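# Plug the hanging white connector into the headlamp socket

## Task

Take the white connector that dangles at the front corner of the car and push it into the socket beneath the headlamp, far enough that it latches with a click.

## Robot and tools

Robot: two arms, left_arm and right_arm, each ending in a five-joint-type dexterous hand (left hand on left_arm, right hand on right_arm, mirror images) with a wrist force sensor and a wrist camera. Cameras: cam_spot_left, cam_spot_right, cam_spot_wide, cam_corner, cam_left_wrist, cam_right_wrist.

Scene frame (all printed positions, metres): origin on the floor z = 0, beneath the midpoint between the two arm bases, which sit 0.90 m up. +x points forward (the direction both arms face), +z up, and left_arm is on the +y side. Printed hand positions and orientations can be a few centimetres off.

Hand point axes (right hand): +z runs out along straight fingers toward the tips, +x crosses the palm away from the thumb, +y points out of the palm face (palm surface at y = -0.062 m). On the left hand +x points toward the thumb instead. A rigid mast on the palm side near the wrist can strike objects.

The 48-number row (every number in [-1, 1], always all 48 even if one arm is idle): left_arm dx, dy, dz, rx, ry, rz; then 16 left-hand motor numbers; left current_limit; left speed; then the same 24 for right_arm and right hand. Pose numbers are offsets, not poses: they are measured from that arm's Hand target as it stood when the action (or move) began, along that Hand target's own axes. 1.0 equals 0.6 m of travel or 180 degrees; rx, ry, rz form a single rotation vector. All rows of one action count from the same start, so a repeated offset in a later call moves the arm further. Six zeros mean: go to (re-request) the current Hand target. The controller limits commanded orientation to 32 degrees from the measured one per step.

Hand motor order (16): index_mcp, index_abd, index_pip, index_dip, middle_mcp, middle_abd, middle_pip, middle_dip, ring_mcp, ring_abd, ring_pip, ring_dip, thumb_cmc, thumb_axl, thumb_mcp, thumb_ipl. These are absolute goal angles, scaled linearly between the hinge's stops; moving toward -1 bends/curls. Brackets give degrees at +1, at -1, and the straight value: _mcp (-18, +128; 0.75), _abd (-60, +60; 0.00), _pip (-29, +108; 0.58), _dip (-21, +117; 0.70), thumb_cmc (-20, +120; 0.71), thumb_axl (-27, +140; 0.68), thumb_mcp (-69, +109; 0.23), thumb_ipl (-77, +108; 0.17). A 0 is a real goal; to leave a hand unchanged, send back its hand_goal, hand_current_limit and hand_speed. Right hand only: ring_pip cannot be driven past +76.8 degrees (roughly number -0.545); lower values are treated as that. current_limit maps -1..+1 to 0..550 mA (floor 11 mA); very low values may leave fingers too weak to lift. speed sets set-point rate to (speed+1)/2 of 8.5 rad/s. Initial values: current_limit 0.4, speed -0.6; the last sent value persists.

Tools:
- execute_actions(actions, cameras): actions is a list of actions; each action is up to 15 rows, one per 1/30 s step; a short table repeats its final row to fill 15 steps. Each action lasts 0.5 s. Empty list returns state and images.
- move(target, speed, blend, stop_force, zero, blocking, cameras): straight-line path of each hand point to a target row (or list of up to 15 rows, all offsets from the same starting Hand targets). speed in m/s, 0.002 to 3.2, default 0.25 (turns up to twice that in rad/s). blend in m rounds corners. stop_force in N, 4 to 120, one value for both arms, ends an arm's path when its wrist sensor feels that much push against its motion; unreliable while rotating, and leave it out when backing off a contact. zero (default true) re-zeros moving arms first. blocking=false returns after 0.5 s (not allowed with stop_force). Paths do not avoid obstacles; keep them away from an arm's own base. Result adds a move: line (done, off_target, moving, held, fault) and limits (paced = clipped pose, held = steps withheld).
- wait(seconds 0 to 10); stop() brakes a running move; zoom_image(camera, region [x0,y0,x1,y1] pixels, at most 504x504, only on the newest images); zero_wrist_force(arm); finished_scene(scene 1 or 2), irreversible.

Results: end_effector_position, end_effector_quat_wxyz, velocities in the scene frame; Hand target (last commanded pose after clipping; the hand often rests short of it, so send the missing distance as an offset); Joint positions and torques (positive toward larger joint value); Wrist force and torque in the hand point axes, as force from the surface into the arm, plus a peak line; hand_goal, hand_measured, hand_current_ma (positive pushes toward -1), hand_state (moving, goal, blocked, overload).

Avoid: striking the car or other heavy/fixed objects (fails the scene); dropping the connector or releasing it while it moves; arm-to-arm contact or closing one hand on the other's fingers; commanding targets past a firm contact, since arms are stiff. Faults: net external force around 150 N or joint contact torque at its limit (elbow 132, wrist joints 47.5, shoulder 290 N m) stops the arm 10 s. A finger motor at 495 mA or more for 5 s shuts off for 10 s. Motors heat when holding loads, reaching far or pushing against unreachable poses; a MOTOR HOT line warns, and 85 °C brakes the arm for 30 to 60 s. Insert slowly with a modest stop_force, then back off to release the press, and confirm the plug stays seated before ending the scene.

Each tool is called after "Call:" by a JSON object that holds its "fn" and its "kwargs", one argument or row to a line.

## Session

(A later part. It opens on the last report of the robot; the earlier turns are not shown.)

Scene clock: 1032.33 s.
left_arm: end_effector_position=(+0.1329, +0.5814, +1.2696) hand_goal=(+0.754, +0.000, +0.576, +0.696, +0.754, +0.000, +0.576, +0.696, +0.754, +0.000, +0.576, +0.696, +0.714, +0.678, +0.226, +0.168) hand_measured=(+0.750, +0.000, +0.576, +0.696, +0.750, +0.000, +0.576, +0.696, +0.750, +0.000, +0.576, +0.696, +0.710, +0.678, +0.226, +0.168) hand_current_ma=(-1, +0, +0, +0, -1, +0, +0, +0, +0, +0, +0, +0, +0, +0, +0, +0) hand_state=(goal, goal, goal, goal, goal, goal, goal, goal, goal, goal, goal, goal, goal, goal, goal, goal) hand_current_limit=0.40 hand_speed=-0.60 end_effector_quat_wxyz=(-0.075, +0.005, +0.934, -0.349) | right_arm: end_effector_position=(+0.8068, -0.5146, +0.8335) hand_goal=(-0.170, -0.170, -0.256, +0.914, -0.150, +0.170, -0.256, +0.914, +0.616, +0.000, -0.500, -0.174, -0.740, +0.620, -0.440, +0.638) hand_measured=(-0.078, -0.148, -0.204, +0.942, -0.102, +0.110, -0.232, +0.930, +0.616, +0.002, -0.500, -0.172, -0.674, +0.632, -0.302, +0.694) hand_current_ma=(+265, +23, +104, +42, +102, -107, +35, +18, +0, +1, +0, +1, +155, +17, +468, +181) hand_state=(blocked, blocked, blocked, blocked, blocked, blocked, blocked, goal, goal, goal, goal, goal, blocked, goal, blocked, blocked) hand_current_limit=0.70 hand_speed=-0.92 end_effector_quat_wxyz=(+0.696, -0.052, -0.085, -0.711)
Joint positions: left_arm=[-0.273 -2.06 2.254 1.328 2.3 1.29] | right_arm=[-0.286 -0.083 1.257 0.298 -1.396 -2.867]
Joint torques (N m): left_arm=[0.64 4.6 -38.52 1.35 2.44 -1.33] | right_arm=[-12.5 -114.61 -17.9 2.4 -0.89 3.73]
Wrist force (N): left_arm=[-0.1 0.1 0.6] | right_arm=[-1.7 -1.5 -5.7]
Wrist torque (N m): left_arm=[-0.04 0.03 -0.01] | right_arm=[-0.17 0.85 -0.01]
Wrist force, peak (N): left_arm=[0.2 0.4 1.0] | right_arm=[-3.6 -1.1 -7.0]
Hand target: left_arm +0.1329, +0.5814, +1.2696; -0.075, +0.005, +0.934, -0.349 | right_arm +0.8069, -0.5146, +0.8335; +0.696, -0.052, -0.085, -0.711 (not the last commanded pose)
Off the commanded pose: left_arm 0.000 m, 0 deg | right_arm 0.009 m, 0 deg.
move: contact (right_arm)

Call:
{"fn": "execute_actions", "kwargs": {
  "actions": [],
  "cameras": ["cam_corner","cam_right_wrist"]
}}

Call:
{"fn": "zoom_image", "kwargs": {
  "camera": "cam_corner",
  "region": [380, 190, 480, 265]
}}

Call:
{"fn": "zoom_image", "kwargs": {
  "camera": "cam_right_wrist",
  "region": [405, 55, 545, 185]
}}

Scene clock: 1062.87 s.
left_arm: end_effector_position=(+0.1329, +0.5814, +1.2696) hand_goal=(+0.754, +0.000, +0.576, +0.696, +0.754, +0.000, +0.576, +0.696, +0.754, +0.000, +0.576, +0.696, +0.714, +0.678, +0.226, +0.168) hand_measured=(+0.750, +0.000, +0.576, +0.696, +0.750, +0.000, +0.576, +0.696, +0.750, +0.000, +0.576, +0.696, +0.710, +0.678, +0.226, +0.168) hand_current_ma=(-1, +0, +0, +0, -1, +0, +0, +0, +0, +0, +0, +0, +0, +0, +0, +0) hand_state=(goal, goal, goal, goal, goal, goal, goal, goal, goal, goal, goal, goal, goal, goal, goal, goal) hand_current_limit=0.40 hand_speed=-0.60 end_effector_quat_wxyz=(-0.075, +0.005, +0.934, -0.349) | right_arm: end_effector_position=(+0.8069, -0.5146, +0.8335) hand_goal=(-0.170, -0.170, -0.256, +0.914, -0.150, +0.170, -0.256, +0.914, +0.616, +0.000, -0.500, -0.174, -0.740, +0.620, -0.440, +0.638) hand_measured=(-0.078, -0.148, -0.204, +0.942, -0.102, +0.110, -0.232, +0.930, +0.616, +0.002, -0.500, -0.172, -0.674, +0.632, -0.302, +0.694) hand_current_ma=(+265, +23, +104, +42, +102, -107, +35, +18, +0, +1, +0, +1, +155, +17, +467, +181) hand_state=(blocked, blocked, blocked, blocked, blocked, blocked, blocked, goal, goal, goal, goal, goal, blocked, goal, blocked, blocked) hand_current_limit=0.70 hand_speed=-0.92 end_effector_quat_wxyz=(+0.696, -0.052, -0.085, -0.711)
Joint positions: left_arm=[-0.273 -2.06 2.254 1.328 2.3 1.29] | right_arm=[-0.286 -0.083 1.257 0.298 -1.396 -2.867]
Joint velocities: within noise
Joint torques (N m): left_arm=[0.6 4.62 -38.49 1.1 2.59 -1.36] | right_arm=[-12.9 -122.79 -24.41 2.89 -0.87 3.26]
Wrist force (N): left_arm=[-0.2 0.4 0.5] | right_arm=[-1.6 -1.5 -5.9]
Wrist torque (N m): left_arm=[0.01 0.04 -0.02] | right_arm=[-0.16 0.84 0.00]
Wrist force, peak (N): left_arm=[-0.1 0.4 1.1] | right_arm=[-1.8 -1.4 -6.4]
Hand target: left_arm +0.1329, +0.5814, +1.2696; -0.075, +0.005, +0.934, -0.349 | right_arm +0.8069, -0.5146, +0.8335; +0.696, -0.052, -0.085, -0.711 (not the last commanded pose)
Off the commanded pose: left_arm 0.000 m, 0 deg | right_arm 0.009 m, 0 deg.
camera_calibration:
cam_right_wrist: T_world_to_cam=[[0.656449, 0.744616, -0.120924, -0.017636], [-0.47716, 0.285696, -0.831082, 1.17265], [-0.584289, 0.603262, 0.542845, 0.456542], [0, 0, 0, 1]] pos_world=[0.837872, -0.597304, 0.724606]
Images, in order (width x height): cam_corner 896x504, cam_right_wrist 672x504.

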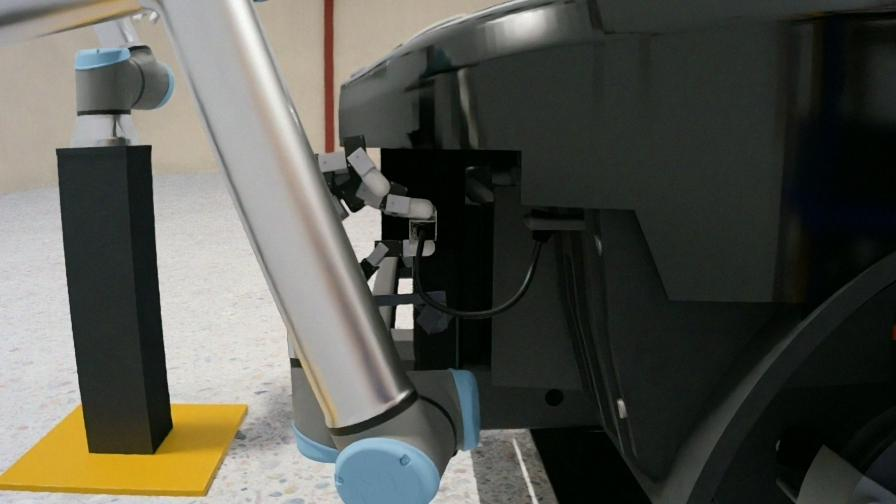

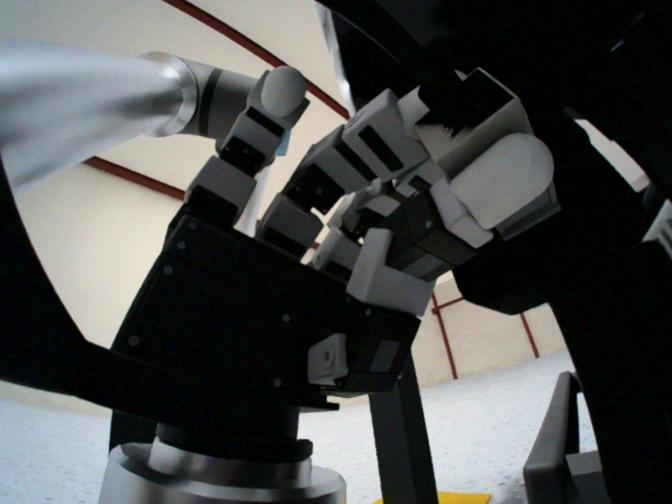

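Scaled by 5.040 from the camera's 896x504 image, which has a finer 1280x720 frame.

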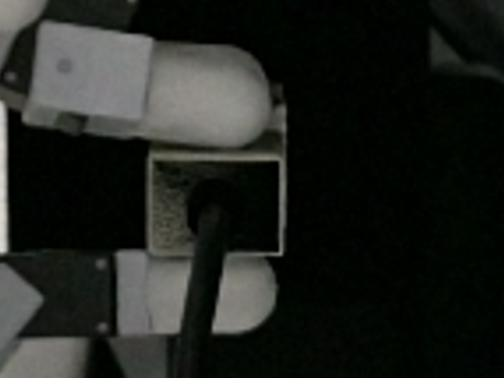

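Scaled by 3.600 from the camera's 672x504 image, which has a finer 960x720 frame.

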